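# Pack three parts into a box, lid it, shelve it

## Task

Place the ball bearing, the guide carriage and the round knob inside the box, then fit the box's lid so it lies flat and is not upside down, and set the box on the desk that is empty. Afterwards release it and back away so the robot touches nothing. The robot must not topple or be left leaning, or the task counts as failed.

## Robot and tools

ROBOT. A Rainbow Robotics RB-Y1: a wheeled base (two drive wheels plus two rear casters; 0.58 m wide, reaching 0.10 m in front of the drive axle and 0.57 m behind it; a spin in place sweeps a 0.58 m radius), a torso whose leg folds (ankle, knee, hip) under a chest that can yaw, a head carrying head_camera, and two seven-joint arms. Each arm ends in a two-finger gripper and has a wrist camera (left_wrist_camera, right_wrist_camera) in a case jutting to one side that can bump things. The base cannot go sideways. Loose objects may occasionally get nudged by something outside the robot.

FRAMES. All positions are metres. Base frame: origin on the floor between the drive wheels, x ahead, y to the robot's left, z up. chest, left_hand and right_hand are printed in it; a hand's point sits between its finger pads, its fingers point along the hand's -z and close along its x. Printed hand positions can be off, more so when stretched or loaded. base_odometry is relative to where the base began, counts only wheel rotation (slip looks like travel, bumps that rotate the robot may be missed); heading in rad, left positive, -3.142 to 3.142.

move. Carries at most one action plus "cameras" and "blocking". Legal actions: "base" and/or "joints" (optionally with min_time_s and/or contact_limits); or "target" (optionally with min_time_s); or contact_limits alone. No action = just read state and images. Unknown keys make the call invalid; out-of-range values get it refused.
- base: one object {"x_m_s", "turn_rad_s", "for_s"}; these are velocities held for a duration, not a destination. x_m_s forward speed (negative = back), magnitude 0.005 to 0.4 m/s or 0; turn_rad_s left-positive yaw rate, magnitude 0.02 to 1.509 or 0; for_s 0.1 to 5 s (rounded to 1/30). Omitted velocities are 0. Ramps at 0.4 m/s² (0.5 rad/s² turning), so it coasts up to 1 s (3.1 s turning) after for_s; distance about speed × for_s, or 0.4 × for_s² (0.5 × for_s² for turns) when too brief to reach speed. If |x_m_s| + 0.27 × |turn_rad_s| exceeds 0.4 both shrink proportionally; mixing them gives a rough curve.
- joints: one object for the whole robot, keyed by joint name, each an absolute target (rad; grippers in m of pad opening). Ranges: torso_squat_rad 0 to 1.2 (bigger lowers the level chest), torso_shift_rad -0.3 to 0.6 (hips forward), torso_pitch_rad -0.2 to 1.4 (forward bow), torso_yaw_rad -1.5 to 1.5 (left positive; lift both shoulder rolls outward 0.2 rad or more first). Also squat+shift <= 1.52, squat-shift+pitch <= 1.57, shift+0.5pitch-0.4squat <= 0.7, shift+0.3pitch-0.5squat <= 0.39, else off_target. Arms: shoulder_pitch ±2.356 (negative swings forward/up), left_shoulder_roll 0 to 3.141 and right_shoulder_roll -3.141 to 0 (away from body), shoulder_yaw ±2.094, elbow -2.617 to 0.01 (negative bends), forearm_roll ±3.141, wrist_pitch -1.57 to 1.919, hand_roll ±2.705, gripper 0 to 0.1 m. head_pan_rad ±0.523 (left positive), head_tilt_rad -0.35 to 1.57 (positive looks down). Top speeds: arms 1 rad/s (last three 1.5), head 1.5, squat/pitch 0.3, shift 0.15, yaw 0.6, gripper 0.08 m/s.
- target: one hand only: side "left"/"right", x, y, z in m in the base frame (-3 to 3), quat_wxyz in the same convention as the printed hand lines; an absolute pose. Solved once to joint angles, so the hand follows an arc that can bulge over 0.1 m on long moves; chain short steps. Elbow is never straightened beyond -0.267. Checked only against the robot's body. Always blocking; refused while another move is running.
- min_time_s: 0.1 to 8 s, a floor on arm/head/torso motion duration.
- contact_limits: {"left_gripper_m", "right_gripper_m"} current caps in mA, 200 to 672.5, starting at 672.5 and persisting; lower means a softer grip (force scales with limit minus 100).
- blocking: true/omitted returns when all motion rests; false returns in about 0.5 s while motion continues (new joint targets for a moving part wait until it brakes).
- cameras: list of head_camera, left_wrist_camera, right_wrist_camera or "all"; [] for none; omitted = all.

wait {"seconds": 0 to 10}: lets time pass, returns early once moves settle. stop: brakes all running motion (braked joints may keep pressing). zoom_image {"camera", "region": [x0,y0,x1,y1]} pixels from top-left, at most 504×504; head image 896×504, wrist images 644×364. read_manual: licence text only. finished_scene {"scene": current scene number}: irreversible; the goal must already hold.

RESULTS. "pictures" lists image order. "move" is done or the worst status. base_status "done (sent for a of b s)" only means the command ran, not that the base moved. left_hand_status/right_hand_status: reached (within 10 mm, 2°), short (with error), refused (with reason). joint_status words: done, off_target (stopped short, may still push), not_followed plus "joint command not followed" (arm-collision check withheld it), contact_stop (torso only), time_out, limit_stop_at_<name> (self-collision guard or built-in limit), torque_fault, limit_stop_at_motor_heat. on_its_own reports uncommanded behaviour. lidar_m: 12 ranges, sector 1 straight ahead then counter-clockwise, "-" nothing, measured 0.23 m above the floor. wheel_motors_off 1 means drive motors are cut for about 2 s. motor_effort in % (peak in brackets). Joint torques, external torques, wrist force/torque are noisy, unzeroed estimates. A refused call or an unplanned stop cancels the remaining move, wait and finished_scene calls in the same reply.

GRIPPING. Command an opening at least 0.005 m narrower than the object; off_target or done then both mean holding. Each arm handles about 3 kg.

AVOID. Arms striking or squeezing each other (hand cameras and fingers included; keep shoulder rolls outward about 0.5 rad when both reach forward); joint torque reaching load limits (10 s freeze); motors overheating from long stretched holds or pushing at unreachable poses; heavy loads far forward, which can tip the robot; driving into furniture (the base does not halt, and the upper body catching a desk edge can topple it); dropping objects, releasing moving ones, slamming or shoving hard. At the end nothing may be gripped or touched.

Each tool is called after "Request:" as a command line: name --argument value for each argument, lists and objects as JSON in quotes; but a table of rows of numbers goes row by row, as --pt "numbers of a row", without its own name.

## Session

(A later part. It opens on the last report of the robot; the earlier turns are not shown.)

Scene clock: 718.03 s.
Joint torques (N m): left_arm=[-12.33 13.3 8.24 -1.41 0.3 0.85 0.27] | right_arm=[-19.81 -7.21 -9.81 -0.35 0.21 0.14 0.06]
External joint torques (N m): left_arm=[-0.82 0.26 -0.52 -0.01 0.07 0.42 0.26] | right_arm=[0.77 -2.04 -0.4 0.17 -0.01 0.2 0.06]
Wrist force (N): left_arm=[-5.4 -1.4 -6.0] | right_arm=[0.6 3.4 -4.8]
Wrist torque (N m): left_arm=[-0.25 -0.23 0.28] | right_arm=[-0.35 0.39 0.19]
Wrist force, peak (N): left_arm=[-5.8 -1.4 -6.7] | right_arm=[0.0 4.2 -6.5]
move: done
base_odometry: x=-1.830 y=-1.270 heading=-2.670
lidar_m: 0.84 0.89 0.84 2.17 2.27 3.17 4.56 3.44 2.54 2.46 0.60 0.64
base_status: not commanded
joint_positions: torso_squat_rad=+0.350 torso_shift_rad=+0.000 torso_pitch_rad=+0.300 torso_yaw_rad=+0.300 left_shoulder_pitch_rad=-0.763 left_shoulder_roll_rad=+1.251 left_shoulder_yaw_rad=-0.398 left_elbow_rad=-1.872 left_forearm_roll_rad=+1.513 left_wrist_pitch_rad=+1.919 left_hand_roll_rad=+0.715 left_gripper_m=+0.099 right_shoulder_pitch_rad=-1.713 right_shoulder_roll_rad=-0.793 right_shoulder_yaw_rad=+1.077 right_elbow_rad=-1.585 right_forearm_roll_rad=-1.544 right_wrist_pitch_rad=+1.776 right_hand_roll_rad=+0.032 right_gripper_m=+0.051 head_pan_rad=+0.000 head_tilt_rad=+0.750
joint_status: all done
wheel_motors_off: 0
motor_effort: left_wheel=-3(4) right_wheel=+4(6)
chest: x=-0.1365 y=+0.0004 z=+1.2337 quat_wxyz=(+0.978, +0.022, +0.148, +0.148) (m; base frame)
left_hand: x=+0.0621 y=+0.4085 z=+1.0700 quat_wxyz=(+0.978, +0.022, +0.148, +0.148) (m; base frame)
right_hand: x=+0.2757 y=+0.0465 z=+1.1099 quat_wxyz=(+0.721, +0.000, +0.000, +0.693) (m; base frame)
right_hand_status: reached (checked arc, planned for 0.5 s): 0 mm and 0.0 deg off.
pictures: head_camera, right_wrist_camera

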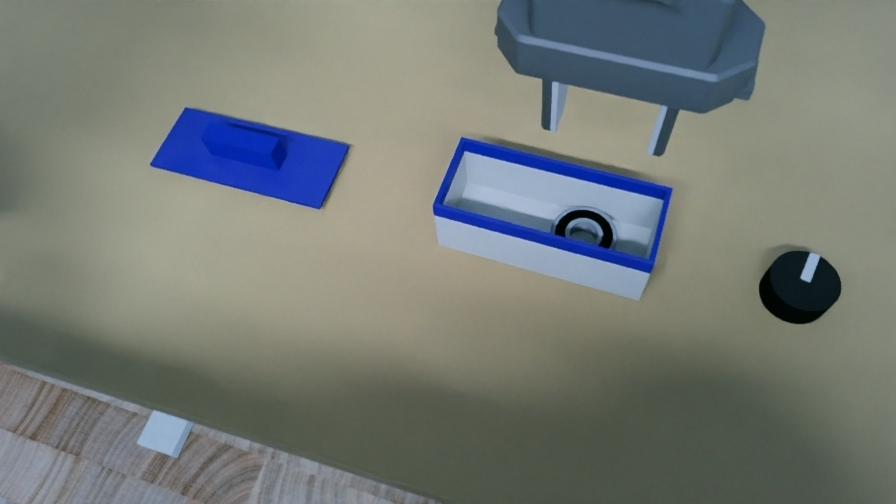

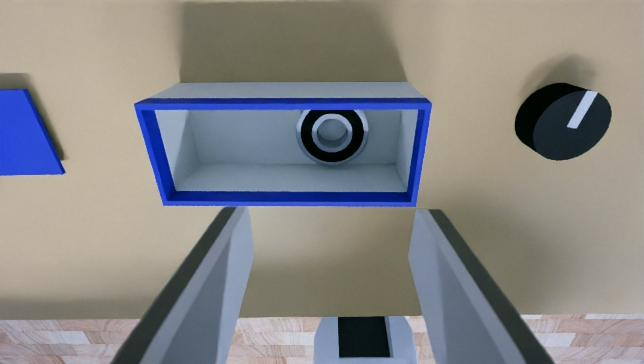

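Request:
move --target '{"side": "right", "x": 0.27, "y": -0.10, "z": 1.13, "quat_wxyz": [0.7071, 0, 0, 0.7071]}' --cameras '[]'

Request:
move --joints '{"right_gripper_m": 0.07}' --cameras '[]' --blocking false

Request:
move --target '{"side": "right", "x": 0.268, "y": -0.248, "z": 1.08, "quat_wxyz": [0.6216, 0, 0, 0.7833]}' --cameras '["head_camera", "right_wrist_camera"]'

Scene clock: 744.73 s.
Joint torques (N m): left_arm=[-12.2 13.36 8.74 -1.61 0.25 0.62 0.02] | right_arm=[-15.23 -7.41 -11.25 0.11 0.02 0.03 0.04]
External joint torques (N m): left_arm=[-0.7 0.33 -0.02 -0.22 0.03 0.19 0.01] | right_arm=[0.73 -1.25 -1.97 -0.56 -0.21 0.08 0.04]
Wrist force (N): left_arm=[-5.3 -1.4 -6.1] | right_arm=[0.5 4.5 -5.1]
Wrist torque (N m): left_arm=[-0.32 -0.21 0.30] | right_arm=[-0.48 0.34 0.15]
Wrist force, peak (N): left_arm=[-5.7 -2.0 -6.6] | right_arm=[-0.1 4.9 -5.6]
move: done
base_odometry: x=-1.830 y=-1.270 heading=-2.670
lidar_m: 0.85 0.90 0.85 2.17 2.28 3.16 4.54 3.44 2.54 2.45 0.61 0.63
base_status: not commanded
joint_positions: torso_squat_rad=+0.350 torso_shift_rad=+0.000 torso_pitch_rad=+0.300 torso_yaw_rad=+0.300 left_shoulder_pitch_rad=-0.763 left_shoulder_roll_rad=+1.251 left_shoulder_yaw_rad=-0.398 left_elbow_rad=-1.872 left_forearm_roll_rad=+1.513 left_wrist_pitch_rad=+1.919 left_hand_roll_rad=+0.715 left_gripper_m=+0.099 right_shoulder_pitch_rad=-1.574 right_shoulder_roll_rad=-1.298 right_shoulder_yaw_rad=+0.968 right_elbow_rad=-1.970 right_forearm_roll_rad=-1.689 right_wrist_pitch_rad=+1.772 right_hand_roll_rad=+0.176 right_gripper_m=+0.051 head_pan_rad=+0.000 head_tilt_rad=+0.750
joint_status: all done
wheel_motors_off: 0
motor_effort: left_wheel=-3(4) right_wheel=+4(5)
chest: x=-0.1365 y=+0.0004 z=+1.2337 quat_wxyz=(+0.978, +0.022, +0.148, +0.148) (m; base frame)
left_hand: x=+0.0621 y=+0.4084 z=+1.0700 quat_wxyz=(+0.978, +0.022, +0.148, +0.148) (m; base frame)
right_hand: x=+0.2695 y=-0.0993 z=+1.1295 quat_wxyz=(+0.707, -0.004, +0.003, +0.707) (m; base frame)
right_hand_status: reached (checked arc, planned for 0.8 s): 1 mm and 0.6 deg off.
pictures: none
No camera images: "cameras" was empty.

Scene clock: 745.23 s.
Joint torques (N m): left_arm=[-12.44 13.48 7.93 -1.64 0.5 0.51 0.1] | right_arm=[-15.41 -7.72 -11.35 0.2 0.09 0.11 0.01]
External joint torques (N m): left_arm=[-0.94 0.45 -0.83 -0.24 0.28 0.08 0.09] | right_arm=[0.55 -1.56 -2.07 -0.47 -0.15 0.15 0.01]
Wrist force (N): left_arm=[-5.2 -2.0 -6.2] | right_arm=[0.3 3.7 -4.8]
Wrist torque (N m): left_arm=[-0.21 -0.21 0.28] | right_arm=[-0.38 0.27 0.15]
Wrist force, peak (N): left_arm=[-5.4 -1.6 -6.5] | right_arm=[0.7 4.1 -5.6]
move: moving
base_odometry: x=-1.830 y=-1.270 heading=-2.670
lidar_m: 0.85 0.92 0.85 2.17 2.27 3.17 4.56 3.45 2.54 2.45 0.60 0.61
base_status: not commanded
joint_positions: torso_squat_rad=+0.350 torso_shift_rad=+0.000 torso_pitch_rad=+0.300 torso_yaw_rad=+0.300 left_shoulder_pitch_rad=-0.763 left_shoulder_roll_rad=+1.251 left_shoulder_yaw_rad=-0.398 left_elbow_rad=-1.872 left_forearm_roll_rad=+1.513 left_wrist_pitch_rad=+1.919 left_hand_roll_rad=+0.715 left_gripper_m=+0.099 right_shoulder_pitch_rad=-1.574 right_shoulder_roll_rad=-1.298 right_shoulder_yaw_rad=+0.968 right_elbow_rad=-1.970 right_forearm_roll_rad=-1.689 right_wrist_pitch_rad=+1.772 right_hand_roll_rad=+0.176 right_gripper_m=+0.070 head_pan_rad=+0.000 head_tilt_rad=+0.750
joint_status: right_gripper_m moving
wheel_motors_off: 0
motor_effort: left_wheel=-3(4) right_wheel=+4(6)
chest: x=-0.1365 y=+0.0004 z=+1.2337 quat_wxyz=(+0.978, +0.022, +0.148, +0.148) (m; base frame)
left_hand: x=+0.0621 y=+0.4084 z=+1.0700 quat_wxyz=(+0.978, +0.022, +0.148, +0.148) (m; base frame)
right_hand: x=+0.2695 y=-0.0993 z=+1.1295 quat_wxyz=(+0.707, -0.004, +0.003, +0.707) (m; base frame)
pictures: none
No camera images: "cameras" was empty.

Scene clock: 746.43 s.
Joint torques (N m): left_arm=[-12.08 13.72 8.16 -1.47 -0.06 0.61 0.33] | right_arm=[-9.94 -12.14 -9.02 0.76 -0.04 0.19 -0.2]
External joint torques (N m): left_arm=[-0.57 0.68 -0.6 -0.08 -0.29 0.18 0.31] | right_arm=[0.03 -1.91 0.11 -0.59 -0.25 0.28 -0.2]
Wrist force (N): left_arm=[-5.3 -1.6 -6.1] | right_arm=[0.1 3.7 -4.8]
Wrist torque (N m): left_arm=[-0.25 -0.19 0.31] | right_arm=[-0.43 0.28 0.17]
Wrist force, peak (N): left_arm=[-5.6 -1.5 -6.6] | right_arm=[-0.8 4.9 -6.1]
move: done
base_odometry: x=-1.830 y=-1.270 heading=-2.670
lidar_m: 0.84 0.90 0.87 2.17 2.28 3.16 4.56 3.43 2.53 2.45 0.61 0.65
base_status: not commanded
joint_positions: torso_squat_rad=+0.350 torso_shift_rad=+0.000 torso_pitch_rad=+0.300 torso_yaw_rad=+0.300 left_shoulder_pitch_rad=-0.763 left_shoulder_roll_rad=+1.251 left_shoulder_yaw_rad=-0.398 left_elbow_rad=-1.872 left_forearm_roll_rad=+1.513 left_wrist_pitch_rad=+1.919 left_hand_roll_rad=+0.715 left_gripper_m=+0.099 right_shoulder_pitch_rad=-1.242 right_shoulder_roll_rad=-1.830 right_shoulder_yaw_rad=+0.985 right_elbow_rad=-2.088 right_forearm_roll_rad=-1.713 right_wrist_pitch_rad=+1.429 right_hand_roll_rad=+0.835 right_gripper_m=+0.070 head_pan_rad=+0.000 head_tilt_rad=+0.750
joint_status: all done
wheel_motors_off: 0
motor_effort: left_wheel=-2(4) right_wheel=+4(5)
chest: x=-0.1365 y=+0.0004 z=+1.2337 quat_wxyz=(+0.978, +0.022, +0.148, +0.148) (m; base frame)
left_hand: x=+0.0621 y=+0.4084 z=+1.0700 quat_wxyz=(+0.978, +0.022, +0.148, +0.148) (m; base frame)
right_hand: x=+0.2682 y=-0.2480 z=+1.0801 quat_wxyz=(+0.622, -0.001, +0.000, +0.783) (m; base frame)
right_hand_status: reached (checked arc, planned for 0.9 s): 0 mm and 0.1 deg off.
pictures: head_camera, right_wrist_camera

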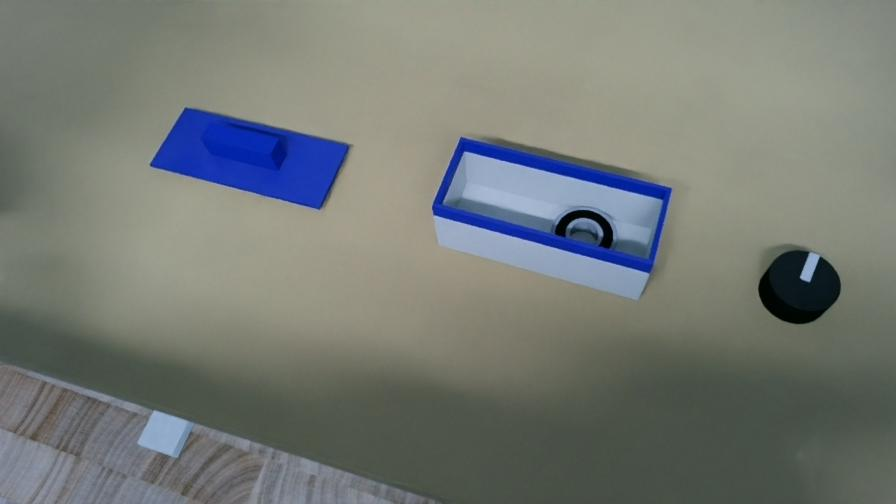

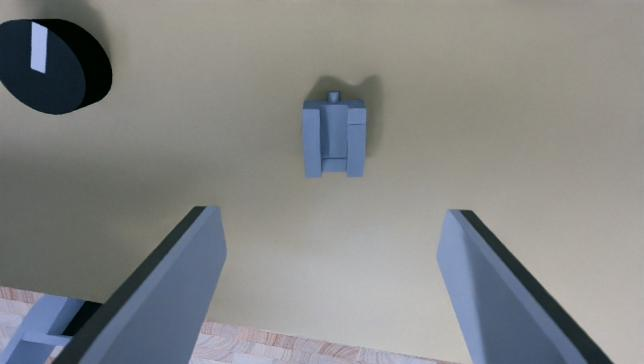

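Request:
zoom_image --camera "right_wrist_camera" --region '[270, 70, 400, 200]'

Scaled by 3.877 from the camera's 644x364 image, which has a finer 1265x715 frame.

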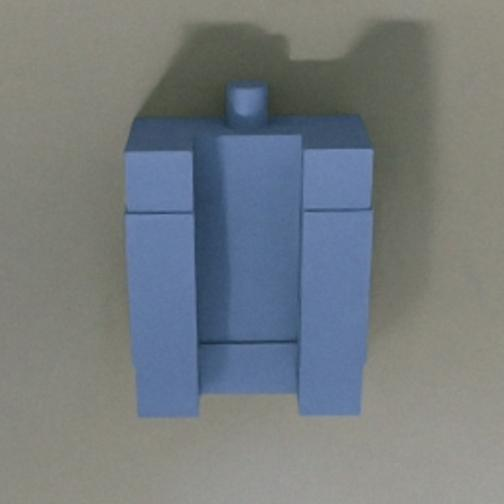

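Request:
move --target '{"side": "right", "x": 0.2684, "y": -0.2487, "z": 1.02, "quat_wxyz": [0.6216, 0, 0, 0.7833]}' --cameras '[]'

Request:
move --target '{"side": "right", "x": 0.2684, "y": -0.2487, "z": 0.983, "quat_wxyz": [0.6216, 0, 0, 0.7833]}' --cameras '["right_wrist_camera"]'

Scene clock: 776.20 s.
Joint torques (N m): left_arm=[-11.89 13.56 8.09 -1.52 0.35 0.55 -0.11] | right_arm=[-10.53 -12.97 -9.56 0.76 0.04 0.29 0.06]
External joint torques (N m): left_arm=[-0.38 0.52 -0.67 -0.13 0.12 0.12 -0.12] | right_arm=[-0.23 -1.69 -0.57 0.29 -0.16 0.38 0.06]
Wrist force (N): left_arm=[-4.9 -2.1 -6.0] | right_arm=[-0.2 3.9 -4.9]
Wrist torque (N m): left_arm=[-0.24 -0.18 0.29] | right_arm=[-0.44 0.25 0.16]
Wrist force, peak (N): left_arm=[-5.3 -2.2 -6.8] | right_arm=[-0.3 4.6 -5.8]
move: done
base_odometry: x=-1.830 y=-1.270 heading=-2.670
lidar_m: 0.86 0.89 0.85 2.18 2.27 3.17 4.56 3.44 2.55 2.46 0.61 0.63
base_status: not commanded
joint_positions: torso_squat_rad=+0.350 torso_shift_rad=+0.000 torso_pitch_rad=+0.300 torso_yaw_rad=+0.300 left_shoulder_pitch_rad=-0.763 left_shoulder_roll_rad=+1.251 left_shoulder_yaw_rad=-0.398 left_elbow_rad=-1.872 left_forearm_roll_rad=+1.513 left_wrist_pitch_rad=+1.919 left_hand_roll_rad=+0.715 left_gripper_m=+0.099 right_shoulder_pitch_rad=-1.141 right_shoulder_roll_rad=-1.773 right_shoulder_yaw_rad=+1.076 right_elbow_rad=-2.079 right_forearm_roll_rad=-1.581 right_wrist_pitch_rad=+1.279 right_hand_roll_rad=+0.814 right_gripper_m=+0.070 head_pan_rad=+0.000 head_tilt_rad=+0.750
joint_status: all done
wheel_motors_off: 0
motor_effort: left_wheel=-2(4) right_wheel=+5(6)
chest: x=-0.1365 y=+0.0004 z=+1.2337 quat_wxyz=(+0.978, +0.022, +0.148, +0.148) (m; base frame)
left_hand: x=+0.0621 y=+0.4084 z=+1.0700 quat_wxyz=(+0.978, +0.022, +0.148, +0.148) (m; base frame)
right_hand: x=+0.2678 y=-0.2488 z=+1.0202 quat_wxyz=(+0.622, +0.000, +0.000, +0.783) (m; base frame)
right_hand_status: reached (checked arc, planned for 0.4 s): 1 mm and 0.0 deg off.
pictures: none
No camera images: "cameras" was empty.

Scene clock: 776.93 s.
Joint torques (N m): left_arm=[-12.09 13.47 8.37 -1.11 0.04 0.72 0.2] | right_arm=[-10.51 -13.74 -9.14 0.28 0.1 0.23 0.06]
External joint torques (N m): left_arm=[-0.59 0.43 -0.39 0.29 -0.18 0.29 0.19] | right_arm=[0.08 -1.93 -0.31 0.35 -0.1 0.31 0.06]
Wrist force (N): left_arm=[-4.5 -1.5 -6.0] | right_arm=[0.1 4.3 -4.7]
Wrist torque (N m): left_arm=[-0.30 -0.15 0.29] | right_arm=[-0.42 0.30 0.14]
Wrist force, peak (N): left_arm=[-5.0 -2.4 -6.6] | right_arm=[1.2 4.9 -5.7]
move: done
base_odometry: x=-1.830 y=-1.270 heading=-2.670
lidar_m: 0.84 0.91 0.86 2.18 2.27 3.17 4.57 3.43 2.54 2.46 0.60 0.63
base_status: not commanded
joint_positions: torso_squat_rad=+0.350 torso_shift_rad=+0.000 torso_pitch_rad=+0.300 torso_yaw_rad=+0.300 left_shoulder_pitch_rad=-0.763 left_shoulder_roll_rad=+1.251 left_shoulder_yaw_rad=-0.398 left_elbow_rad=-1.872 left_forearm_roll_rad=+1.513 left_wrist_pitch_rad=+1.919 left_hand_roll_rad=+0.715 left_gripper_m=+0.099 right_shoulder_pitch_rad=-1.084 right_shoulder_roll_rad=-1.716 right_shoulder_yaw_rad=+1.126 right_elbow_rad=-2.046 right_forearm_roll_rad=-1.495 right_wrist_pitch_rad=+1.202 right_hand_roll_rad=+0.797 right_gripper_m=+0.070 head_pan_rad=+0.000 head_tilt_rad=+0.750
joint_status: all done
wheel_motors_off: 0
motor_effort: left_wheel=-3(4) right_wheel=+4(6)
chest: x=-0.1364 y=+0.0004 z=+1.2337 quat_wxyz=(+0.978, +0.022, +0.148, +0.148) (m; base frame)
left_hand: x=+0.0621 y=+0.4084 z=+1.0700 quat_wxyz=(+0.978, +0.022, +0.148, +0.148) (m; base frame)
right_hand: x=+0.2682 y=-0.2487 z=+0.9829 quat_wxyz=(+0.622, +0.000, +0.000, +0.783) (m; base frame)
right_hand_status: reached (checked arc, planned for 0.3 s): 0 mm and 0.0 deg off.
pictures: right_wrist_camera

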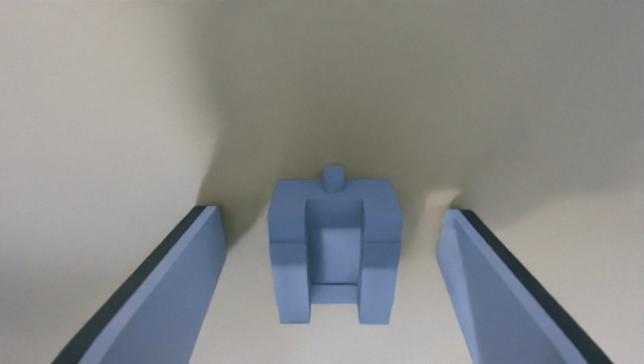

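Request:
move --target '{"side": "right", "x": 0.2722, "y": -0.2483, "z": 0.983, "quat_wxyz": [0.6216, 0, 0, 0.7833]}' --cameras '[]'

Request:
move --joints '{"right_gripper_m": 0.024}' --cameras '["right_wrist_camera"]'

Scene clock: 798.37 s.
Joint torques (N m): left_arm=[-11.36 14.05 8.8 -1.45 0.46 0.85 -0.04] | right_arm=[-11.03 -13.19 -9.89 0.09 0.06 0.21 0.04]
External joint torques (N m): left_arm=[0.15 1.01 0.04 -0.05 0.23 0.42 -0.06] | right_arm=[-0.26 -1.36 -0.99 0.14 -0.14 0.3 0.04]
Wrist force (N): left_arm=[-5.6 -1.9 -6.3] | right_arm=[1.1 4.4 -4.6]
Wrist torque (N m): left_arm=[-0.23 -0.24 0.27] | right_arm=[-0.48 0.37 0.13]
Wrist force, peak (N): left_arm=[-5.3 -1.3 -7.1] | right_arm=[0.5 5.1 -5.3]
move: done
base_odometry: x=-1.830 y=-1.270 heading=-2.670
lidar_m: 0.84 0.89 0.86 2.17 2.26 3.15 4.54 3.43 2.55 2.45 0.60 0.63
base_status: not commanded
joint_positions: torso_squat_rad=+0.350 torso_shift_rad=+0.000 torso_pitch_rad=+0.300 torso_yaw_rad=+0.300 left_shoulder_pitch_rad=-0.763 left_shoulder_roll_rad=+1.251 left_shoulder_yaw_rad=-0.398 left_elbow_rad=-1.872 left_forearm_roll_rad=+1.513 left_wrist_pitch_rad=+1.919 left_hand_roll_rad=+0.715 left_gripper_m=+0.099 right_shoulder_pitch_rad=-1.089 right_shoulder_roll_rad=-1.706 right_shoulder_yaw_rad=+1.124 right_elbow_rad=-2.029 right_forearm_roll_rad=-1.497 right_wrist_pitch_rad=+1.209 right_hand_roll_rad=+0.806 right_gripper_m=+0.070 head_pan_rad=+0.000 head_tilt_rad=+0.750
joint_status: all done
wheel_motors_off: 0
motor_effort: left_wheel=-2(3) right_wheel=+2(4)
chest: x=-0.1364 y=+0.0004 z=+1.2337 quat_wxyz=(+0.978, +0.022, +0.148, +0.148) (m; base frame)
left_hand: x=+0.0621 y=+0.4084 z=+1.0700 quat_wxyz=(+0.978, +0.022, +0.148, +0.148) (m; base frame)
right_hand: x=+0.2720 y=-0.2484 z=+0.9829 quat_wxyz=(+0.622, +0.000, +0.000, +0.783) (m; base frame)
right_hand_status: reached (checked arc, planned for 0.2 s): 0 mm and 0.0 deg off.
pictures: none
No camera images: "cameras" was empty.

Scene clock: 799.40 s.
Joint torques (N m): left_arm=[-12.02 14.17 8.24 -1.66 0.08 0.53 0.04] | right_arm=[-11.07 -12.68 -9.79 0.14 0.14 0.21 0.07]
External joint torques (N m): left_arm=[-0.51 1.13 -0.52 -0.26 -0.15 0.1 0.02] | right_arm=[-0.3 -0.86 -0.89 0.2 -0.06 0.3 0.07]
Wrist force (N): left_arm=[-5.4 -1.6 -6.3] | right_arm=[0.3 4.0 -5.9]
Wrist torque (N m): left_arm=[-0.28 -0.21 0.29] | right_arm=[-0.38 0.29 0.16]
Wrist force, peak (N): left_arm=[-5.5 -1.2 -6.7] | right_arm=[0.6 4.2 -7.0]
move: off_target
base_odometry: x=-1.830 y=-1.270 heading=-2.670
lidar_m: 0.86 0.90 0.85 2.18 2.26 3.17 4.56 3.44 2.55 2.45 0.61 0.62
base_status: not commanded
joint_positions: torso_squat_rad=+0.350 torso_shift_rad=+0.000 torso_pitch_rad=+0.300 torso_yaw_rad=+0.300 left_shoulder_pitch_rad=-0.763 left_shoulder_roll_rad=+1.251 left_shoulder_yaw_rad=-0.398 left_elbow_rad=-1.872 left_forearm_roll_rad=+1.513 left_wrist_pitch_rad=+1.919 left_hand_roll_rad=+0.715 left_gripper_m=+0.099 right_shoulder_pitch_rad=-1.089 right_shoulder_roll_rad=-1.706 right_shoulder_yaw_rad=+1.124 right_elbow_rad=-2.029 right_forearm_roll_rad=-1.497 right_wrist_pitch_rad=+1.209 right_hand_roll_rad=+0.806 right_gripper_m=+0.033 head_pan_rad=+0.000 head_tilt_rad=+0.750
joint_status: right_gripper_m off_target (ended at +0.033, target +0.024)
wheel_motors_off: 0
motor_effort: left_wheel=-3(3) right_wheel=+3(5)
chest: x=-0.1364 y=+0.0004 z=+1.2337 quat_wxyz=(+0.978, +0.022, +0.148, +0.148) (m; base frame)
left_hand: x=+0.0621 y=+0.4084 z=+1.0700 quat_wxyz=(+0.978, +0.022, +0.148, +0.148) (m; base frame)
right_hand: x=+0.2720 y=-0.2484 z=+0.9829 quat_wxyz=(+0.622, +0.000, +0.000, +0.783) (m; base frame)
pictures: right_wrist_camera

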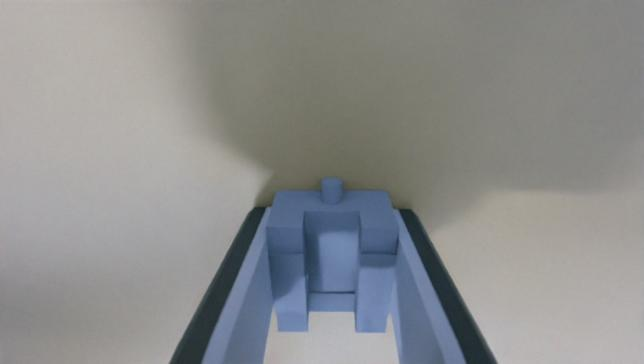

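Request:
move --target '{"side": "right", "x": 0.2722, "y": -0.2483, "z": 1.05, "quat_wxyz": [0.6216, 0, 0, 0.7833]}' --cameras '[]'

Request:
move --target '{"side": "right", "x": 0.275, "y": -0.10, "z": 1.12, "quat_wxyz": [0.7071, 0, 0, 0.7071]}' --cameras '[]'

Request:
move --target '{"side": "right", "x": 0.273, "y": 0.1028, "z": 1.06, "quat_wxyz": [0.7211, 0, 0, 0.6928]}' --cameras '["right_wrist_camera", "head_camera"]'

Request:
zoom_image --camera "head_camera" --region '[410, 120, 690, 310]'

Request:
zoom_image --camera "right_wrist_camera" --region '[180, 120, 500, 364]'

Scene clock: 828.87 s.
Joint torques (N m): left_arm=[-11.76 13.85 7.96 -1.11 0.28 0.81 0.35] | right_arm=[-9.65 -13.05 -9.9 0.62 0.17 -0.08 0.1]
External joint torques (N m): left_arm=[-0.25 0.81 -0.8 0.28 0.05 0.38 0.33] | right_arm=[0.65 -2.26 -0.76 -0.28 -0.04 0.01 0.1]
Wrist force (N): left_arm=[-5.0 -1.6 -6.0] | right_arm=[-0.2 4.4 -5.6]
Wrist torque (N m): left_arm=[-0.30 -0.18 0.31] | right_arm=[-0.46 0.25 0.22]
Wrist force, peak (N): left_arm=[-6.0 -2.1 -6.3] | right_arm=[1.7 4.3 -7.5]
move: done
base_odometry: x=-1.830 y=-1.270 heading=-2.670
lidar_m: 0.85 0.90 0.86 2.18 2.28 3.17 4.55 3.43 2.54 2.45 0.61 0.64
base_status: not commanded
joint_positions: torso_squat_rad=+0.350 torso_shift_rad=+0.000 torso_pitch_rad=+0.300 torso_yaw_rad=+0.300 left_shoulder_pitch_rad=-0.763 left_shoulder_roll_rad=+1.251 left_shoulder_yaw_rad=-0.398 left_elbow_rad=-1.872 left_forearm_roll_rad=+1.513 left_wrist_pitch_rad=+1.919 left_hand_roll_rad=+0.715 left_gripper_m=+0.099 right_shoulder_pitch_rad=-1.196 right_shoulder_roll_rad=-1.795 right_shoulder_yaw_rad=+1.034 right_elbow_rad=-2.071 right_forearm_roll_rad=-1.648 right_wrist_pitch_rad=+1.355 right_hand_roll_rad=+0.836 right_gripper_m=+0.033 head_pan_rad=+0.000 head_tilt_rad=+0.750
joint_status: all done
wheel_motors_off: 0
motor_effort: left_wheel=-2(4) right_wheel=+6(6)
chest: x=-0.1364 y=+0.0004 z=+1.2337 quat_wxyz=(+0.978, +0.022, +0.148, +0.148) (m; base frame)
left_hand: x=+0.0621 y=+0.4084 z=+1.0700 quat_wxyz=(+0.978, +0.022, +0.148, +0.148) (m; base frame)
right_hand: x=+0.2721 y=-0.2482 z=+1.0497 quat_wxyz=(+0.621, +0.000, +0.000, +0.783) (m; base frame)
right_hand_status: reached (checked arc, planned for 0.4 s): 0 mm and 0.0 deg off.
pictures: none
No camera images: "cameras" was empty.

Scene clock: 830.10 s.
Joint torques (N m): left_arm=[-11.83 14.39 7.87 -1.32 0.34 0.81 -0.01] | right_arm=[-15.69 -8.26 -10.72 1.17 0.03 0.07 0.24]
External joint torques (N m): left_arm=[-0.32 1.35 -0.89 0.07 0.11 0.38 -0.02] | right_arm=[0.34 -1.76 -1.36 0.72 -0.2 0.14 0.24]
Wrist force (N): left_arm=[-5.4 -1.8 -6.0] | right_arm=[0.3 4.4 -7.0]
Wrist torque (N m): left_arm=[-0.25 -0.22 0.29] | right_arm=[-0.46 0.27 0.17]
Wrist force, peak (N): left_arm=[-5.7 -1.9 -6.1] | right_arm=[-0.5 5.3 -6.8]
move: done
base_odometry: x=-1.830 y=-1.270 heading=-2.670
lidar_m: 0.85 0.89 0.86 2.18 2.28 3.16 4.54 3.43 2.53 2.45 0.61 0.64
base_status: not commanded
joint_positions: torso_squat_rad=+0.350 torso_shift_rad=+0.000 torso_pitch_rad=+0.300 torso_yaw_rad=+0.300 left_shoulder_pitch_rad=-0.763 left_shoulder_roll_rad=+1.251 left_shoulder_yaw_rad=-0.398 left_elbow_rad=-1.872 left_forearm_roll_rad=+1.513 left_wrist_pitch_rad=+1.919 left_hand_roll_rad=+0.715 left_gripper_m=+0.099 right_shoulder_pitch_rad=-1.533 right_shoulder_roll_rad=-1.296 right_shoulder_yaw_rad=+0.954 right_elbow_rad=-1.959 right_forearm_roll_rad=-1.661 right_wrist_pitch_rad=+1.754 right_hand_roll_rad=+0.201 right_gripper_m=+0.033 head_pan_rad=+0.000 head_tilt_rad=+0.750
joint_status: all done
wheel_motors_off: 0
motor_effort: left_wheel=-3(4) right_wheel=+3(6)
chest: x=-0.1364 y=+0.0004 z=+1.2337 quat_wxyz=(+0.978, +0.022, +0.148, +0.148) (m; base frame)
left_hand: x=+0.0621 y=+0.4084 z=+1.0700 quat_wxyz=(+0.978, +0.022, +0.148, +0.148) (m; base frame)
right_hand: x=+0.2747 y=-0.1000 z=+1.1199 quat_wxyz=(+0.707, +0.000, +0.000, +0.707) (m; base frame)
right_hand_status: reached (checked arc, planned for 0.8 s): 0 mm and 0.0 deg off.
pictures: none
No camera images: "cameras" was empty.

Scene clock: 831.57 s.
Joint torques (N m): left_arm=[-12.33 13.9 7.45 -1.2 0.56 0.71 0.05] | right_arm=[-22.17 -6.46 -8.83 -1.14 0.07 0.32 -0.01]
External joint torques (N m): left_arm=[-0.82 0.87 -1.31 0.2 0.34 0.28 0.04] | right_arm=[-0.56 -1.69 0.19 0.22 -0.17 0.37 -0.01]
Wrist force (N): left_arm=[-5.4 -1.9 -6.3] | right_arm=[0.1 4.7 -6.1]
Wrist torque (N m): left_arm=[-0.25 -0.25 0.29] | right_arm=[-0.47 0.28 0.17]
Wrist force, peak (N): left_arm=[-5.4 -2.6 -6.8] | right_arm=[0.7 4.2 -7.1]
move: done
base_odometry: x=-1.830 y=-1.270 heading=-2.670
lidar_m: 0.85 0.89 0.85 2.17 2.28 3.17 4.55 3.42 2.54 2.46 0.61 0.62
base_status: not commanded
joint_positions: torso_squat_rad=+0.350 torso_shift_rad=+0.000 torso_pitch_rad=+0.300 torso_yaw_rad=+0.300 left_shoulder_pitch_rad=-0.763 left_shoulder_roll_rad=+1.251 left_shoulder_yaw_rad=-0.398 left_elbow_rad=-1.872 left_forearm_roll_rad=+1.513 left_wrist_pitch_rad=+1.919 left_hand_roll_rad=+0.715 left_gripper_m=+0.099 right_shoulder_pitch_rad=-1.679 right_shoulder_roll_rad=-0.583 right_shoulder_yaw_rad=+1.133 right_elbow_rad=-1.384 right_forearm_roll_rad=-1.424 right_wrist_pitch_rad=+1.695 right_hand_roll_rad=+0.051 right_gripper_m=+0.033 head_pan_rad=+0.000 head_tilt_rad=+0.750
joint_status: all done
wheel_motors_off: 0
motor_effort: left_wheel=-2(4) right_wheel=+4(7)
chest: x=-0.1364 y=+0.0004 z=+1.2337 quat_wxyz=(+0.978, +0.022, +0.148, +0.148) (m; base frame)
left_hand: x=+0.0621 y=+0.4084 z=+1.0700 quat_wxyz=(+0.978, +0.022, +0.148, +0.148) (m; base frame)
right_hand: x=+0.2727 y=+0.1027 z=+1.0599 quat_wxyz=(+0.721, +0.000, -0.001, +0.693) (m; base frame)
right_hand_status: reached (checked arc, planned for 1.0 s): 0 mm and 0.1 deg off.
pictures: head_camera, right_wrist_camera

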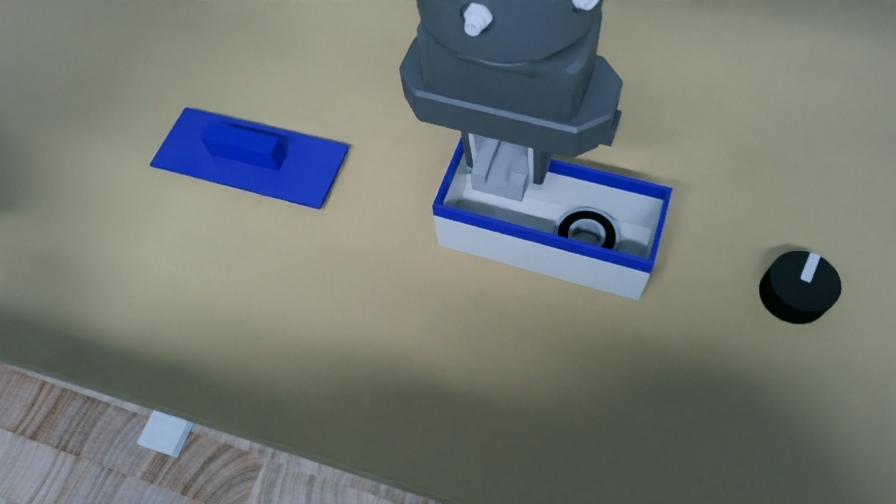

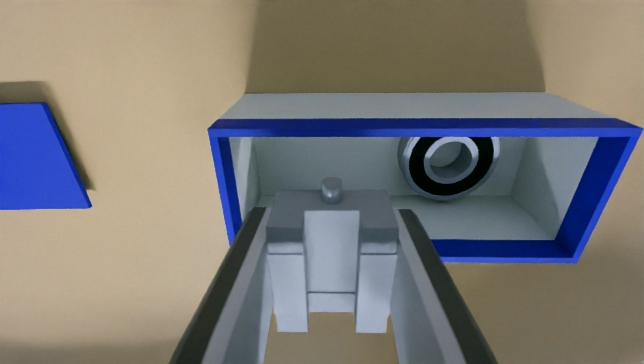

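Scaled by 1.800 from the camera's 896x504 image, which has a finer 1280x720 frame.

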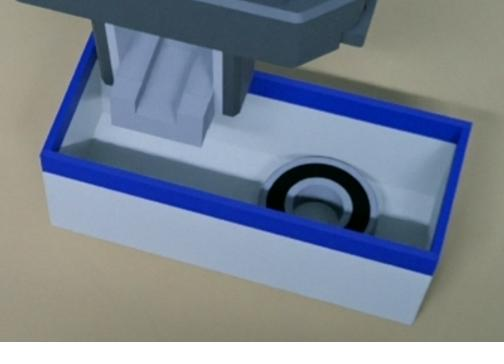

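Scaled by 1.575 from the camera's 644x364 image, which has a finer 1265x715 frame.

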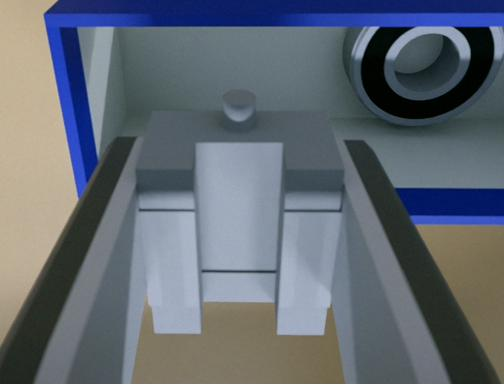

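Request:
zoom_image --camera "head_camera" --region '[430, 120, 580, 240]'

Request:
zoom_image --camera "right_wrist_camera" --region '[240, 160, 430, 350]'

Scaled by 3.360 from the camera's 896x504 image, which has a finer 1280x720 frame.

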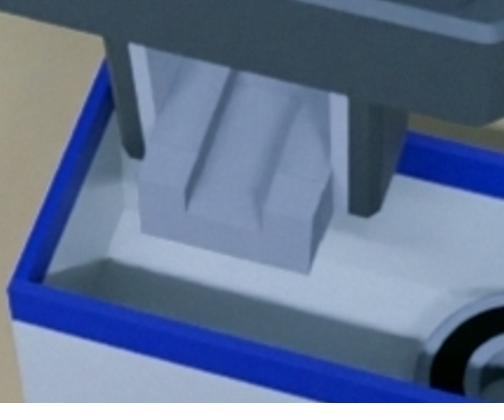

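Scaled by 2.653 from the camera's 644x364 image, which has a finer 1265x715 frame.

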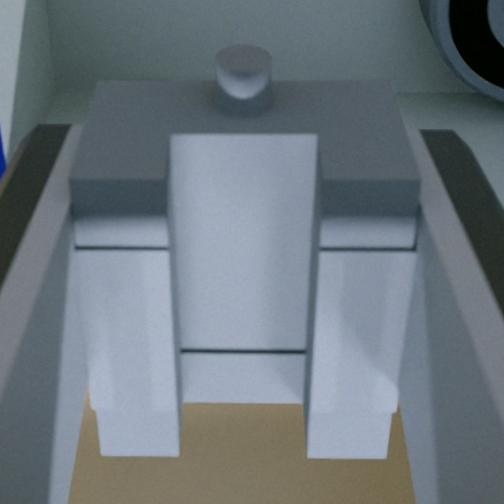

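Request:
move --target '{"side": "right", "x": 0.2722, "y": 0.1028, "z": 1.042, "quat_wxyz": [0.7211, 0, 0, 0.6928]}' --cameras '["right_wrist_camera", "head_camera"]'

Request:
zoom_image --camera "head_camera" --region '[430, 120, 580, 240]'

Request:
zoom_image --camera "right_wrist_camera" --region '[200, 120, 450, 350]'

Scene clock: 922.30 s.
Joint torques (N m): left_arm=[-12.1 13.37 7.64 -1.45 0.34 0.84 0.21] | right_arm=[-22.77 -4.91 -9.21 -1.9 0.19 0.22 0.08]
External joint torques (N m): left_arm=[-0.59 0.33 -1.12 -0.05 0.11 0.41 0.2] | right_arm=[-1.22 -0.27 -0.19 -0.39 -0.04 0.27 0.08]
Wrist force (N): left_arm=[-5.0 -1.5 -6.1] | right_arm=[0.3 4.0 -6.5]
Wrist torque (N m): left_arm=[-0.29 -0.22 0.26] | right_arm=[-0.41 0.31 0.16]
Wrist force, peak (N): left_arm=[-5.4 -1.9 -7.0] | right_arm=[0.7 5.6 -8.1]
move: done
base_odometry: x=-1.830 y=-1.270 heading=-2.670
lidar_m: 0.85 0.89 0.84 2.18 2.27 3.15 4.56 3.43 2.55 2.45 0.59 0.62
base_status: not commanded
joint_positions: torso_squat_rad=+0.350 torso_shift_rad=+0.000 torso_pitch_rad=+0.300 torso_yaw_rad=+0.300 left_shoulder_pitch_rad=-0.763 left_shoulder_roll_rad=+1.251 left_shoulder_yaw_rad=-0.398 left_elbow_rad=-1.872 left_forearm_roll_rad=+1.513 left_wrist_pitch_rad=+1.919 left_hand_roll_rad=+0.715 left_gripper_m=+0.099 right_shoulder_pitch_rad=-1.649 right_shoulder_roll_rad=-0.577 right_shoulder_yaw_rad=+1.151 right_elbow_rad=-1.386 right_forearm_roll_rad=-1.401 right_wrist_pitch_rad=+1.666 right_hand_roll_rad=+0.052 right_gripper_m=+0.033 head_pan_rad=+0.000 head_tilt_rad=+0.750
joint_status: all done
wheel_motors_off: 0
motor_effort: left_wheel=-3(4) right_wheel=+4(7)
chest: x=-0.1364 y=+0.0004 z=+1.2337 quat_wxyz=(+0.978, +0.022, +0.148, +0.148) (m; base frame)
left_hand: x=+0.0621 y=+0.4084 z=+1.0700 quat_wxyz=(+0.978, +0.022, +0.148, +0.148) (m; base frame)
right_hand: x=+0.2716 y=+0.1022 z=+1.0423 quat_wxyz=(+0.721, +0.000, +0.000, +0.693) (m; base frame)
right_hand_status: reached (checked arc, planned for 0.2 s): 1 mm and 0.1 deg off.
pictures: head_camera, right_wrist_camera

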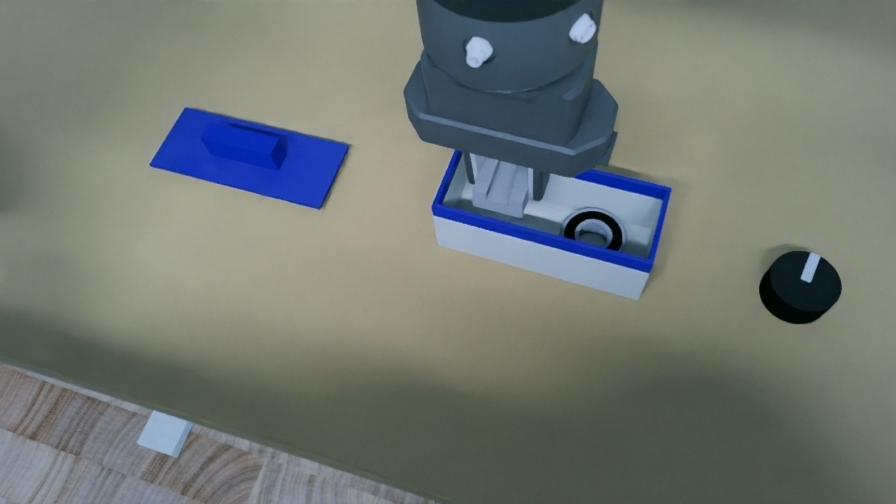

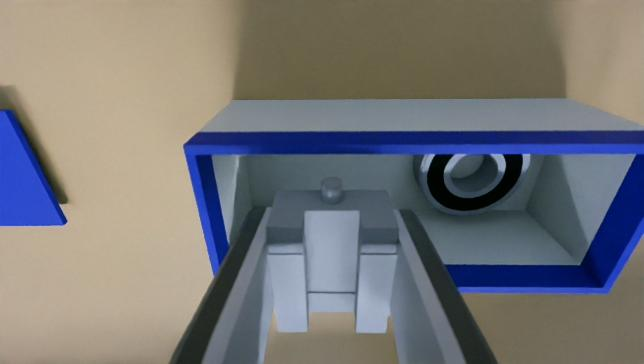

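Scaled by 3.360 from the camera's 896x504 image, which has a finer 1280x720 frame.

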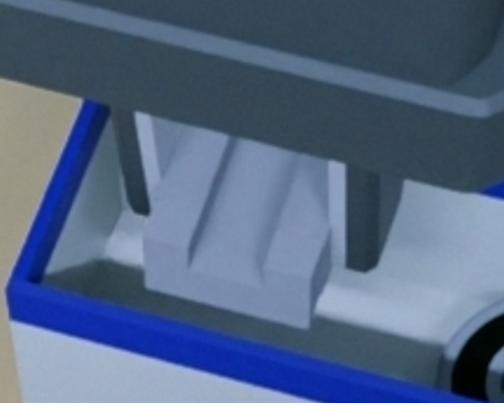

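Scaled by 2.016 from the camera's 644x364 image, which has a finer 1265x715 frame.

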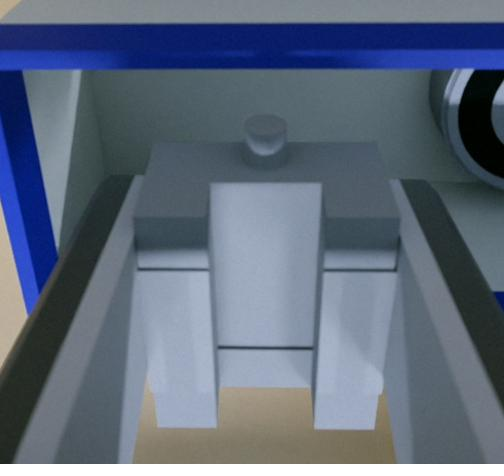

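Request:
move --target '{"side": "right", "x": 0.2728, "y": 0.103, "z": 1.030, "quat_wxyz": [0.7211, 0, 0, 0.6928]}' --cameras '["right_wrist_camera", "head_camera"]'

Request:
zoom_image --camera "head_camera" --region '[430, 120, 580, 240]'

Request:
zoom_image --camera "right_wrist_camera" --region '[200, 120, 450, 350]'

Scene clock: 962.43 s.
Joint torques (N m): left_arm=[-12.08 13.29 8.3 -1.7 0.28 0.51 0.22] | right_arm=[-22.53 -4.69 -9.08 -1.54 0.28 0.16 0.01]
External joint torques (N m): left_arm=[-0.57 0.25 -0.46 -0.3 0.05 0.08 0.2] | right_arm=[-0.97 -0.14 -0.1 0.07 0.05 0.22 0.01]
Wrist force (N): left_arm=[-5.1 -1.5 -6.2] | right_arm=[0.7 4.0 -5.6]
Wrist torque (N m): left_arm=[-0.28 -0.22 0.30] | right_arm=[-0.42 0.38 0.16]
Wrist force, peak (N): left_arm=[-5.3 -1.9 -6.9] | right_arm=[0.3 4.5 -7.5]
move: done
base_odometry: x=-1.830 y=-1.270 heading=-2.670
lidar_m: 0.86 0.89 0.86 2.17 2.28 3.16 4.56 3.43 2.54 2.46 0.60 0.64
base_status: not commanded
joint_positions: torso_squat_rad=+0.350 torso_shift_rad=+0.000 torso_pitch_rad=+0.300 torso_yaw_rad=+0.300 left_shoulder_pitch_rad=-0.763 left_shoulder_roll_rad=+1.251 left_shoulder_yaw_rad=-0.398 left_elbow_rad=-1.872 left_forearm_roll_rad=+1.513 left_wrist_pitch_rad=+1.919 left_hand_roll_rad=+0.715 left_gripper_m=+0.099 right_shoulder_pitch_rad=-1.630 right_shoulder_roll_rad=-0.570 right_shoulder_yaw_rad=+1.165 right_elbow_rad=-1.376 right_forearm_roll_rad=-1.384 right_wrist_pitch_rad=+1.644 right_hand_roll_rad=+0.059 right_gripper_m=+0.033 head_pan_rad=+0.000 head_tilt_rad=+0.750
joint_status: all done
wheel_motors_off: 0
motor_effort: left_wheel=-3(4) right_wheel=+3(4)
chest: x=-0.1364 y=+0.0004 z=+1.2337 quat_wxyz=(+0.978, +0.022, +0.148, +0.148) (m; base frame)
left_hand: x=+0.0621 y=+0.4084 z=+1.0700 quat_wxyz=(+0.978, +0.022, +0.148, +0.148) (m; base frame)
right_hand: x=+0.2725 y=+0.1025 z=+1.0301 quat_wxyz=(+0.721, +0.000, +0.000, +0.693) (m; base frame)
right_hand_status: reached (checked arc, planned for 0.2 s): 1 mm and 0.0 deg off.
pictures: head_camera, right_wrist_camera

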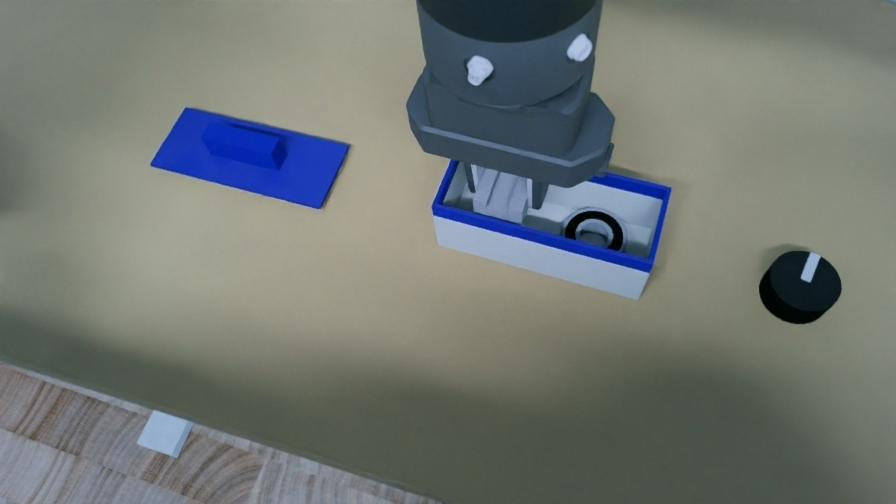

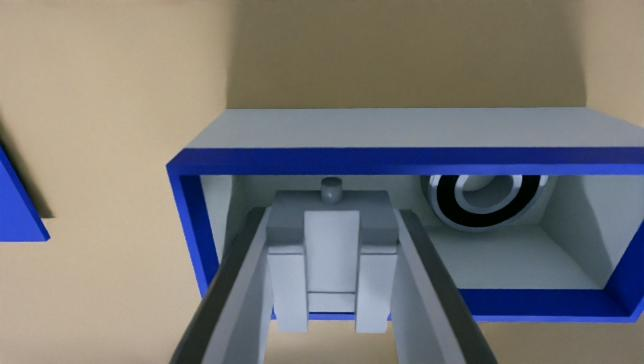

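Scaled by 3.360 from the camera's 896x504 image, which has a finer 1280x720 frame.

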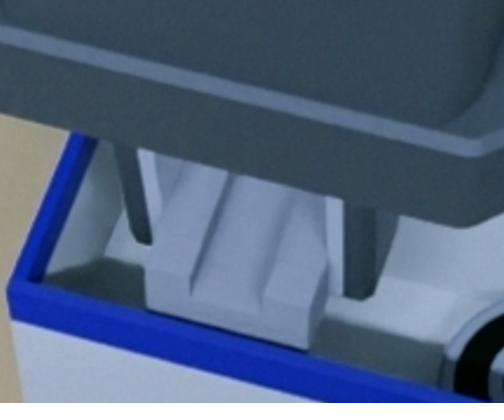

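Scaled by 2.016 from the camera's 644x364 image, which has a finer 1265x715 frame.

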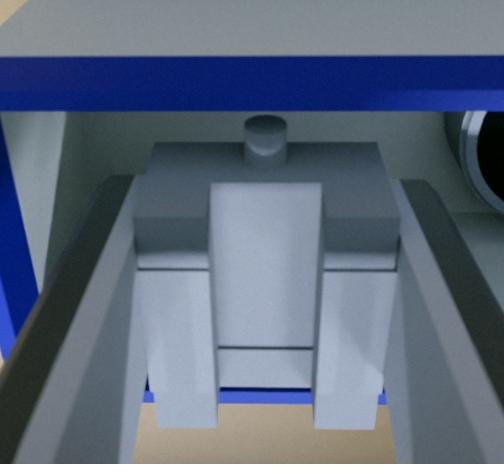

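Request:
move --target '{"side": "right", "x": 0.2732, "y": 0.1032, "z": 1.010, "quat_wxyz": [0.7211, 0, 0, 0.6928]}' --cameras '[]'

Request:
move --target '{"side": "right", "x": 0.2732, "y": 0.1032, "z": 0.992, "quat_wxyz": [0.7211, 0, 0, 0.6928]}' --cameras '["right_wrist_camera", "head_camera"]'

Scene clock: 997.43 s.
Joint torques (N m): left_arm=[-12.34 13.72 8.17 -1.6 0.3 0.73 0.5] | right_arm=[-22.85 -3.84 -8.99 -1.64 0.34 0.3 0.07]
External joint torques (N m): left_arm=[-0.84 0.68 -0.59 -0.2 0.07 0.3 0.48] | right_arm=[-1.32 0.55 -0.09 0.14 0.1 0.35 0.07]
Wrist force (N): left_arm=[-5.6 -1.6 -6.5] | right_arm=[0.1 3.8 -5.8]
Wrist torque (N m): left_arm=[-0.25 -0.25 0.31] | right_arm=[-0.40 0.26 0.17]
Wrist force, peak (N): left_arm=[-5.5 -2.1 -6.8] | right_arm=[0.1 4.5 -7.3]
move: done
base_odometry: x=-1.830 y=-1.270 heading=-2.670
lidar_m: 0.85 0.89 0.86 2.17 2.26 3.15 4.55 3.43 2.54 2.45 0.61 0.63
base_status: not commanded
joint_positions: torso_squat_rad=+0.350 torso_shift_rad=+0.000 torso_pitch_rad=+0.300 torso_yaw_rad=+0.300 left_shoulder_pitch_rad=-0.763 left_shoulder_roll_rad=+1.251 left_shoulder_yaw_rad=-0.398 left_elbow_rad=-1.872 left_forearm_roll_rad=+1.513 left_wrist_pitch_rad=+1.919 left_hand_roll_rad=+0.715 left_gripper_m=+0.099 right_shoulder_pitch_rad=-1.598 right_shoulder_roll_rad=-0.557 right_shoulder_yaw_rad=+1.186 right_elbow_rad=-1.358 right_forearm_roll_rad=-1.356 right_wrist_pitch_rad=+1.606 right_hand_roll_rad=+0.070 right_gripper_m=+0.033 head_pan_rad=+0.000 head_tilt_rad=+0.750
joint_status: all done
wheel_motors_off: 0
motor_effort: left_wheel=-2(3) right_wheel=+3(5)
chest: x=-0.1364 y=+0.0004 z=+1.2336 quat_wxyz=(+0.978, +0.022, +0.148, +0.148) (m; base frame)
left_hand: x=+0.0621 y=+0.4084 z=+1.0700 quat_wxyz=(+0.978, +0.022, +0.148, +0.148) (m; base frame)
right_hand: x=+0.2732 y=+0.1030 z=+1.0098 quat_wxyz=(+0.721, +0.000, +0.000, +0.693) (m; base frame)
right_hand_status: reached (checked arc, planned for 0.2 s): 0 mm and 0.0 deg off.
pictures: none
No camera images: "cameras" was empty.

Scene clock: 998.13 s.
Joint torques (N m): left_arm=[-12.41 13.17 7.99 -1.32 0.39 0.75 0.21] | right_arm=[-22.29 -4.16 -8.91 -1.81 0.23 0.21 0.07]
External joint torques (N m): left_arm=[-0.91 0.13 -0.77 0.08 0.16 0.32 0.2] | right_arm=[-0.81 0.08 -0.1 0.11 0 0.27 0.07]
Wrist force (N): left_arm=[-5.1 -1.7 -6.6] | right_arm=[0.8 3.6 -6.1]
Wrist torque (N m): left_arm=[-0.27 -0.24 0.30] | right_arm=[-0.37 0.32 0.18]
Wrist force, peak (N): left_arm=[-5.8 -2.2 -6.2] | right_arm=[0.8 4.2 -7.3]
move: done
base_odometry: x=-1.830 y=-1.270 heading=-2.670
lidar_m: 0.84 0.89 0.85 2.17 2.26 3.16 4.57 3.43 2.53 2.45 0.59 0.62
base_status: not commanded
joint_positions: torso_squat_rad=+0.350 torso_shift_rad=+0.000 torso_pitch_rad=+0.300 torso_yaw_rad=+0.300 left_shoulder_pitch_rad=-0.763 left_shoulder_roll_rad=+1.251 left_shoulder_yaw_rad=-0.398 left_elbow_rad=-1.872 left_forearm_roll_rad=+1.513 left_wrist_pitch_rad=+1.919 left_hand_roll_rad=+0.715 left_gripper_m=+0.099 right_shoulder_pitch_rad=-1.570 right_shoulder_roll_rad=-0.546 right_shoulder_yaw_rad=+1.204 right_elbow_rad=-1.341 right_forearm_roll_rad=-1.332 right_wrist_pitch_rad=+1.573 right_hand_roll_rad=+0.079 right_gripper_m=+0.033 head_pan_rad=+0.000 head_tilt_rad=+0.750
joint_status: all done
wheel_motors_off: 0
motor_effort: left_wheel=-2(3) right_wheel=+2(5)
chest: x=-0.1364 y=+0.0004 z=+1.2336 quat_wxyz=(+0.978, +0.022, +0.148, +0.148) (m; base frame)
left_hand: x=+0.0621 y=+0.4084 z=+1.0700 quat_wxyz=(+0.978, +0.022, +0.148, +0.148) (m; base frame)
right_hand: x=+0.2732 y=+0.1030 z=+0.9918 quat_wxyz=(+0.721, +0.000, +0.000, +0.693) (m; base frame)
right_hand_status: reached (checked arc, planned for 0.2 s): 0 mm and 0.0 deg off.
pictures: head_camera, right_wrist_camera

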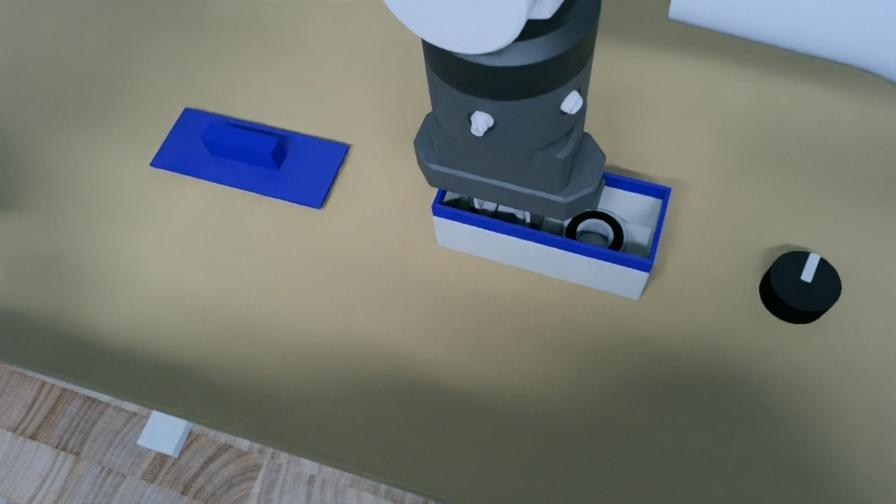

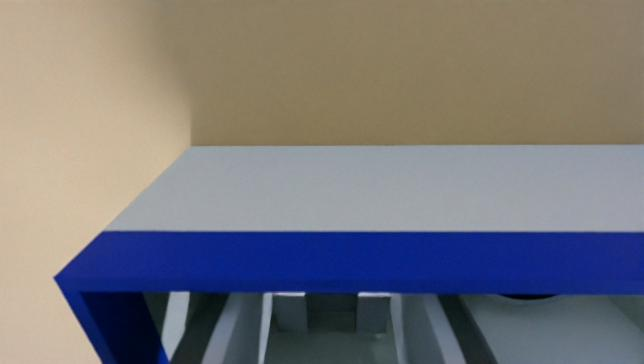

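Request:
move --target '{"side": "right", "x": 0.2732, "y": 0.1032, "z": 0.9895, "quat_wxyz": [0.7211, 0, 0, 0.6928]}' --cameras '[]'

Request:
move --target '{"side": "right", "x": 0.2732, "y": 0.1032, "z": 0.9882, "quat_wxyz": [0.7211, 0, 0, 0.6928]}' --cameras '[]'

Scene clock: 1004.53 s.
Joint torques (N m): left_arm=[-11.66 14.28 7.6 -1.29 0.27 0.73 0.01] | right_arm=[-22.02 -4.43 -9.27 -1.63 0.2 0.15 0.14]
External joint torques (N m): left_arm=[-0.16 1.24 -1.16 0.11 0.04 0.3 -0.01] | right_arm=[-0.55 -0.21 -0.47 0.32 -0.03 0.2 0.14]
Wrist force (N): left_arm=[-5.1 -1.8 -6.4] | right_arm=[1.1 4.3 -5.7]
Wrist torque (N m): left_arm=[-0.25 -0.19 0.27] | right_arm=[-0.45 0.40 0.15]
Wrist force, peak (N): left_arm=[-6.1 -1.4 -6.2] | right_arm=[0.2 4.6 -7.2]
move: done
base_odometry: x=-1.830 y=-1.270 heading=-2.670
lidar_m: 0.84 0.90 0.86 2.17 2.26 3.19 4.57 3.44 2.53 2.45 0.61 0.60
base_status: not commanded
joint_positions: torso_squat_rad=+0.350 torso_shift_rad=+0.000 torso_pitch_rad=+0.300 torso_yaw_rad=+0.300 left_shoulder_pitch_rad=-0.763 left_shoulder_roll_rad=+1.251 left_shoulder_yaw_rad=-0.398 left_elbow_rad=-1.872 left_forearm_roll_rad=+1.513 left_wrist_pitch_rad=+1.919 left_hand_roll_rad=+0.715 left_gripper_m=+0.099 right_shoulder_pitch_rad=-1.566 right_shoulder_roll_rad=-0.544 right_shoulder_yaw_rad=+1.207 right_elbow_rad=-1.338 right_forearm_roll_rad=-1.328 right_wrist_pitch_rad=+1.569 right_hand_roll_rad=+0.080 right_gripper_m=+0.033 head_pan_rad=+0.000 head_tilt_rad=+0.750
joint_status: all done
wheel_motors_off: 0
motor_effort: left_wheel=-3(3) right_wheel=+2(6)
chest: x=-0.1364 y=+0.0004 z=+1.2336 quat_wxyz=(+0.978, +0.022, +0.148, +0.148) (m; base frame)
left_hand: x=+0.0621 y=+0.4084 z=+1.0700 quat_wxyz=(+0.978, +0.022, +0.148, +0.148) (m; base frame)
right_hand: x=+0.2732 y=+0.1030 z=+0.9893 quat_wxyz=(+0.721, +0.000, +0.000, +0.693) (m; base frame)
right_hand_status: reached (checked arc, planned for 0.1 s): 0 mm and 0.0 deg off.
pictures: none
No camera images: "cameras" was empty.

Scene clock: 1005.07 s.
Joint torques (N m): left_arm=[-11.77 13.67 8.27 -1.37 0.3 0.57 0.2] | right_arm=[-21.84 -4.15 -9.19 -2 0.12 0.22 0.16]
External joint torques (N m): left_arm=[-0.27 0.63 -0.49 0.03 0.07 0.14 0.19] | right_arm=[-0.37 0.06 -0.4 -0.04 -0.12 0.27 0.16]
Wrist force (N): left_arm=[-4.9 -1.8 -5.8] | right_arm=[0.8 4.0 -6.1]
Wrist torque (N m): left_arm=[-0.26 -0.18 0.30] | right_arm=[-0.45 0.39 0.17]
Wrist force, peak (N): left_arm=[-5.5 -2.1 -6.7] | right_arm=[0.2 4.1 -6.6]
move: done
base_odometry: x=-1.830 y=-1.270 heading=-2.670
lidar_m: 0.86 0.90 0.85 2.18 2.28 3.16 4.57 3.42 2.54 2.45 0.60 0.61
base_status: not commanded
joint_positions: torso_squat_rad=+0.350 torso_shift_rad=+0.000 torso_pitch_rad=+0.300 torso_yaw_rad=+0.300 left_shoulder_pitch_rad=-0.763 left_shoulder_roll_rad=+1.251 left_shoulder_yaw_rad=-0.398 left_elbow_rad=-1.872 left_forearm_roll_rad=+1.513 left_wrist_pitch_rad=+1.919 left_hand_roll_rad=+0.715 left_gripper_m=+0.099 right_shoulder_pitch_rad=-1.564 right_shoulder_roll_rad=-0.543 right_shoulder_yaw_rad=+1.208 right_elbow_rad=-1.337 right_forearm_roll_rad=-1.327 right_wrist_pitch_rad=+1.566 right_hand_roll_rad=+0.081 right_gripper_m=+0.033 head_pan_rad=+0.000 head_tilt_rad=+0.750
joint_status: all done
wheel_motors_off: 0
motor_effort: left_wheel=-3(3) right_wheel=+1(5)
chest: x=-0.1364 y=+0.0004 z=+1.2336 quat_wxyz=(+0.978, +0.022, +0.148, +0.148) (m; base frame)
left_hand: x=+0.0621 y=+0.4084 z=+1.0700 quat_wxyz=(+0.978, +0.022, +0.148, +0.148) (m; base frame)
right_hand: x=+0.2732 y=+0.1030 z=+0.9881 quat_wxyz=(+0.721, +0.000, +0.000, +0.693) (m; base frame)
right_hand_status: reached (checked arc, planned for 0.0 s): 0 mm and 0.0 deg off.
pictures: none
No camera images: "cameras" was empty.


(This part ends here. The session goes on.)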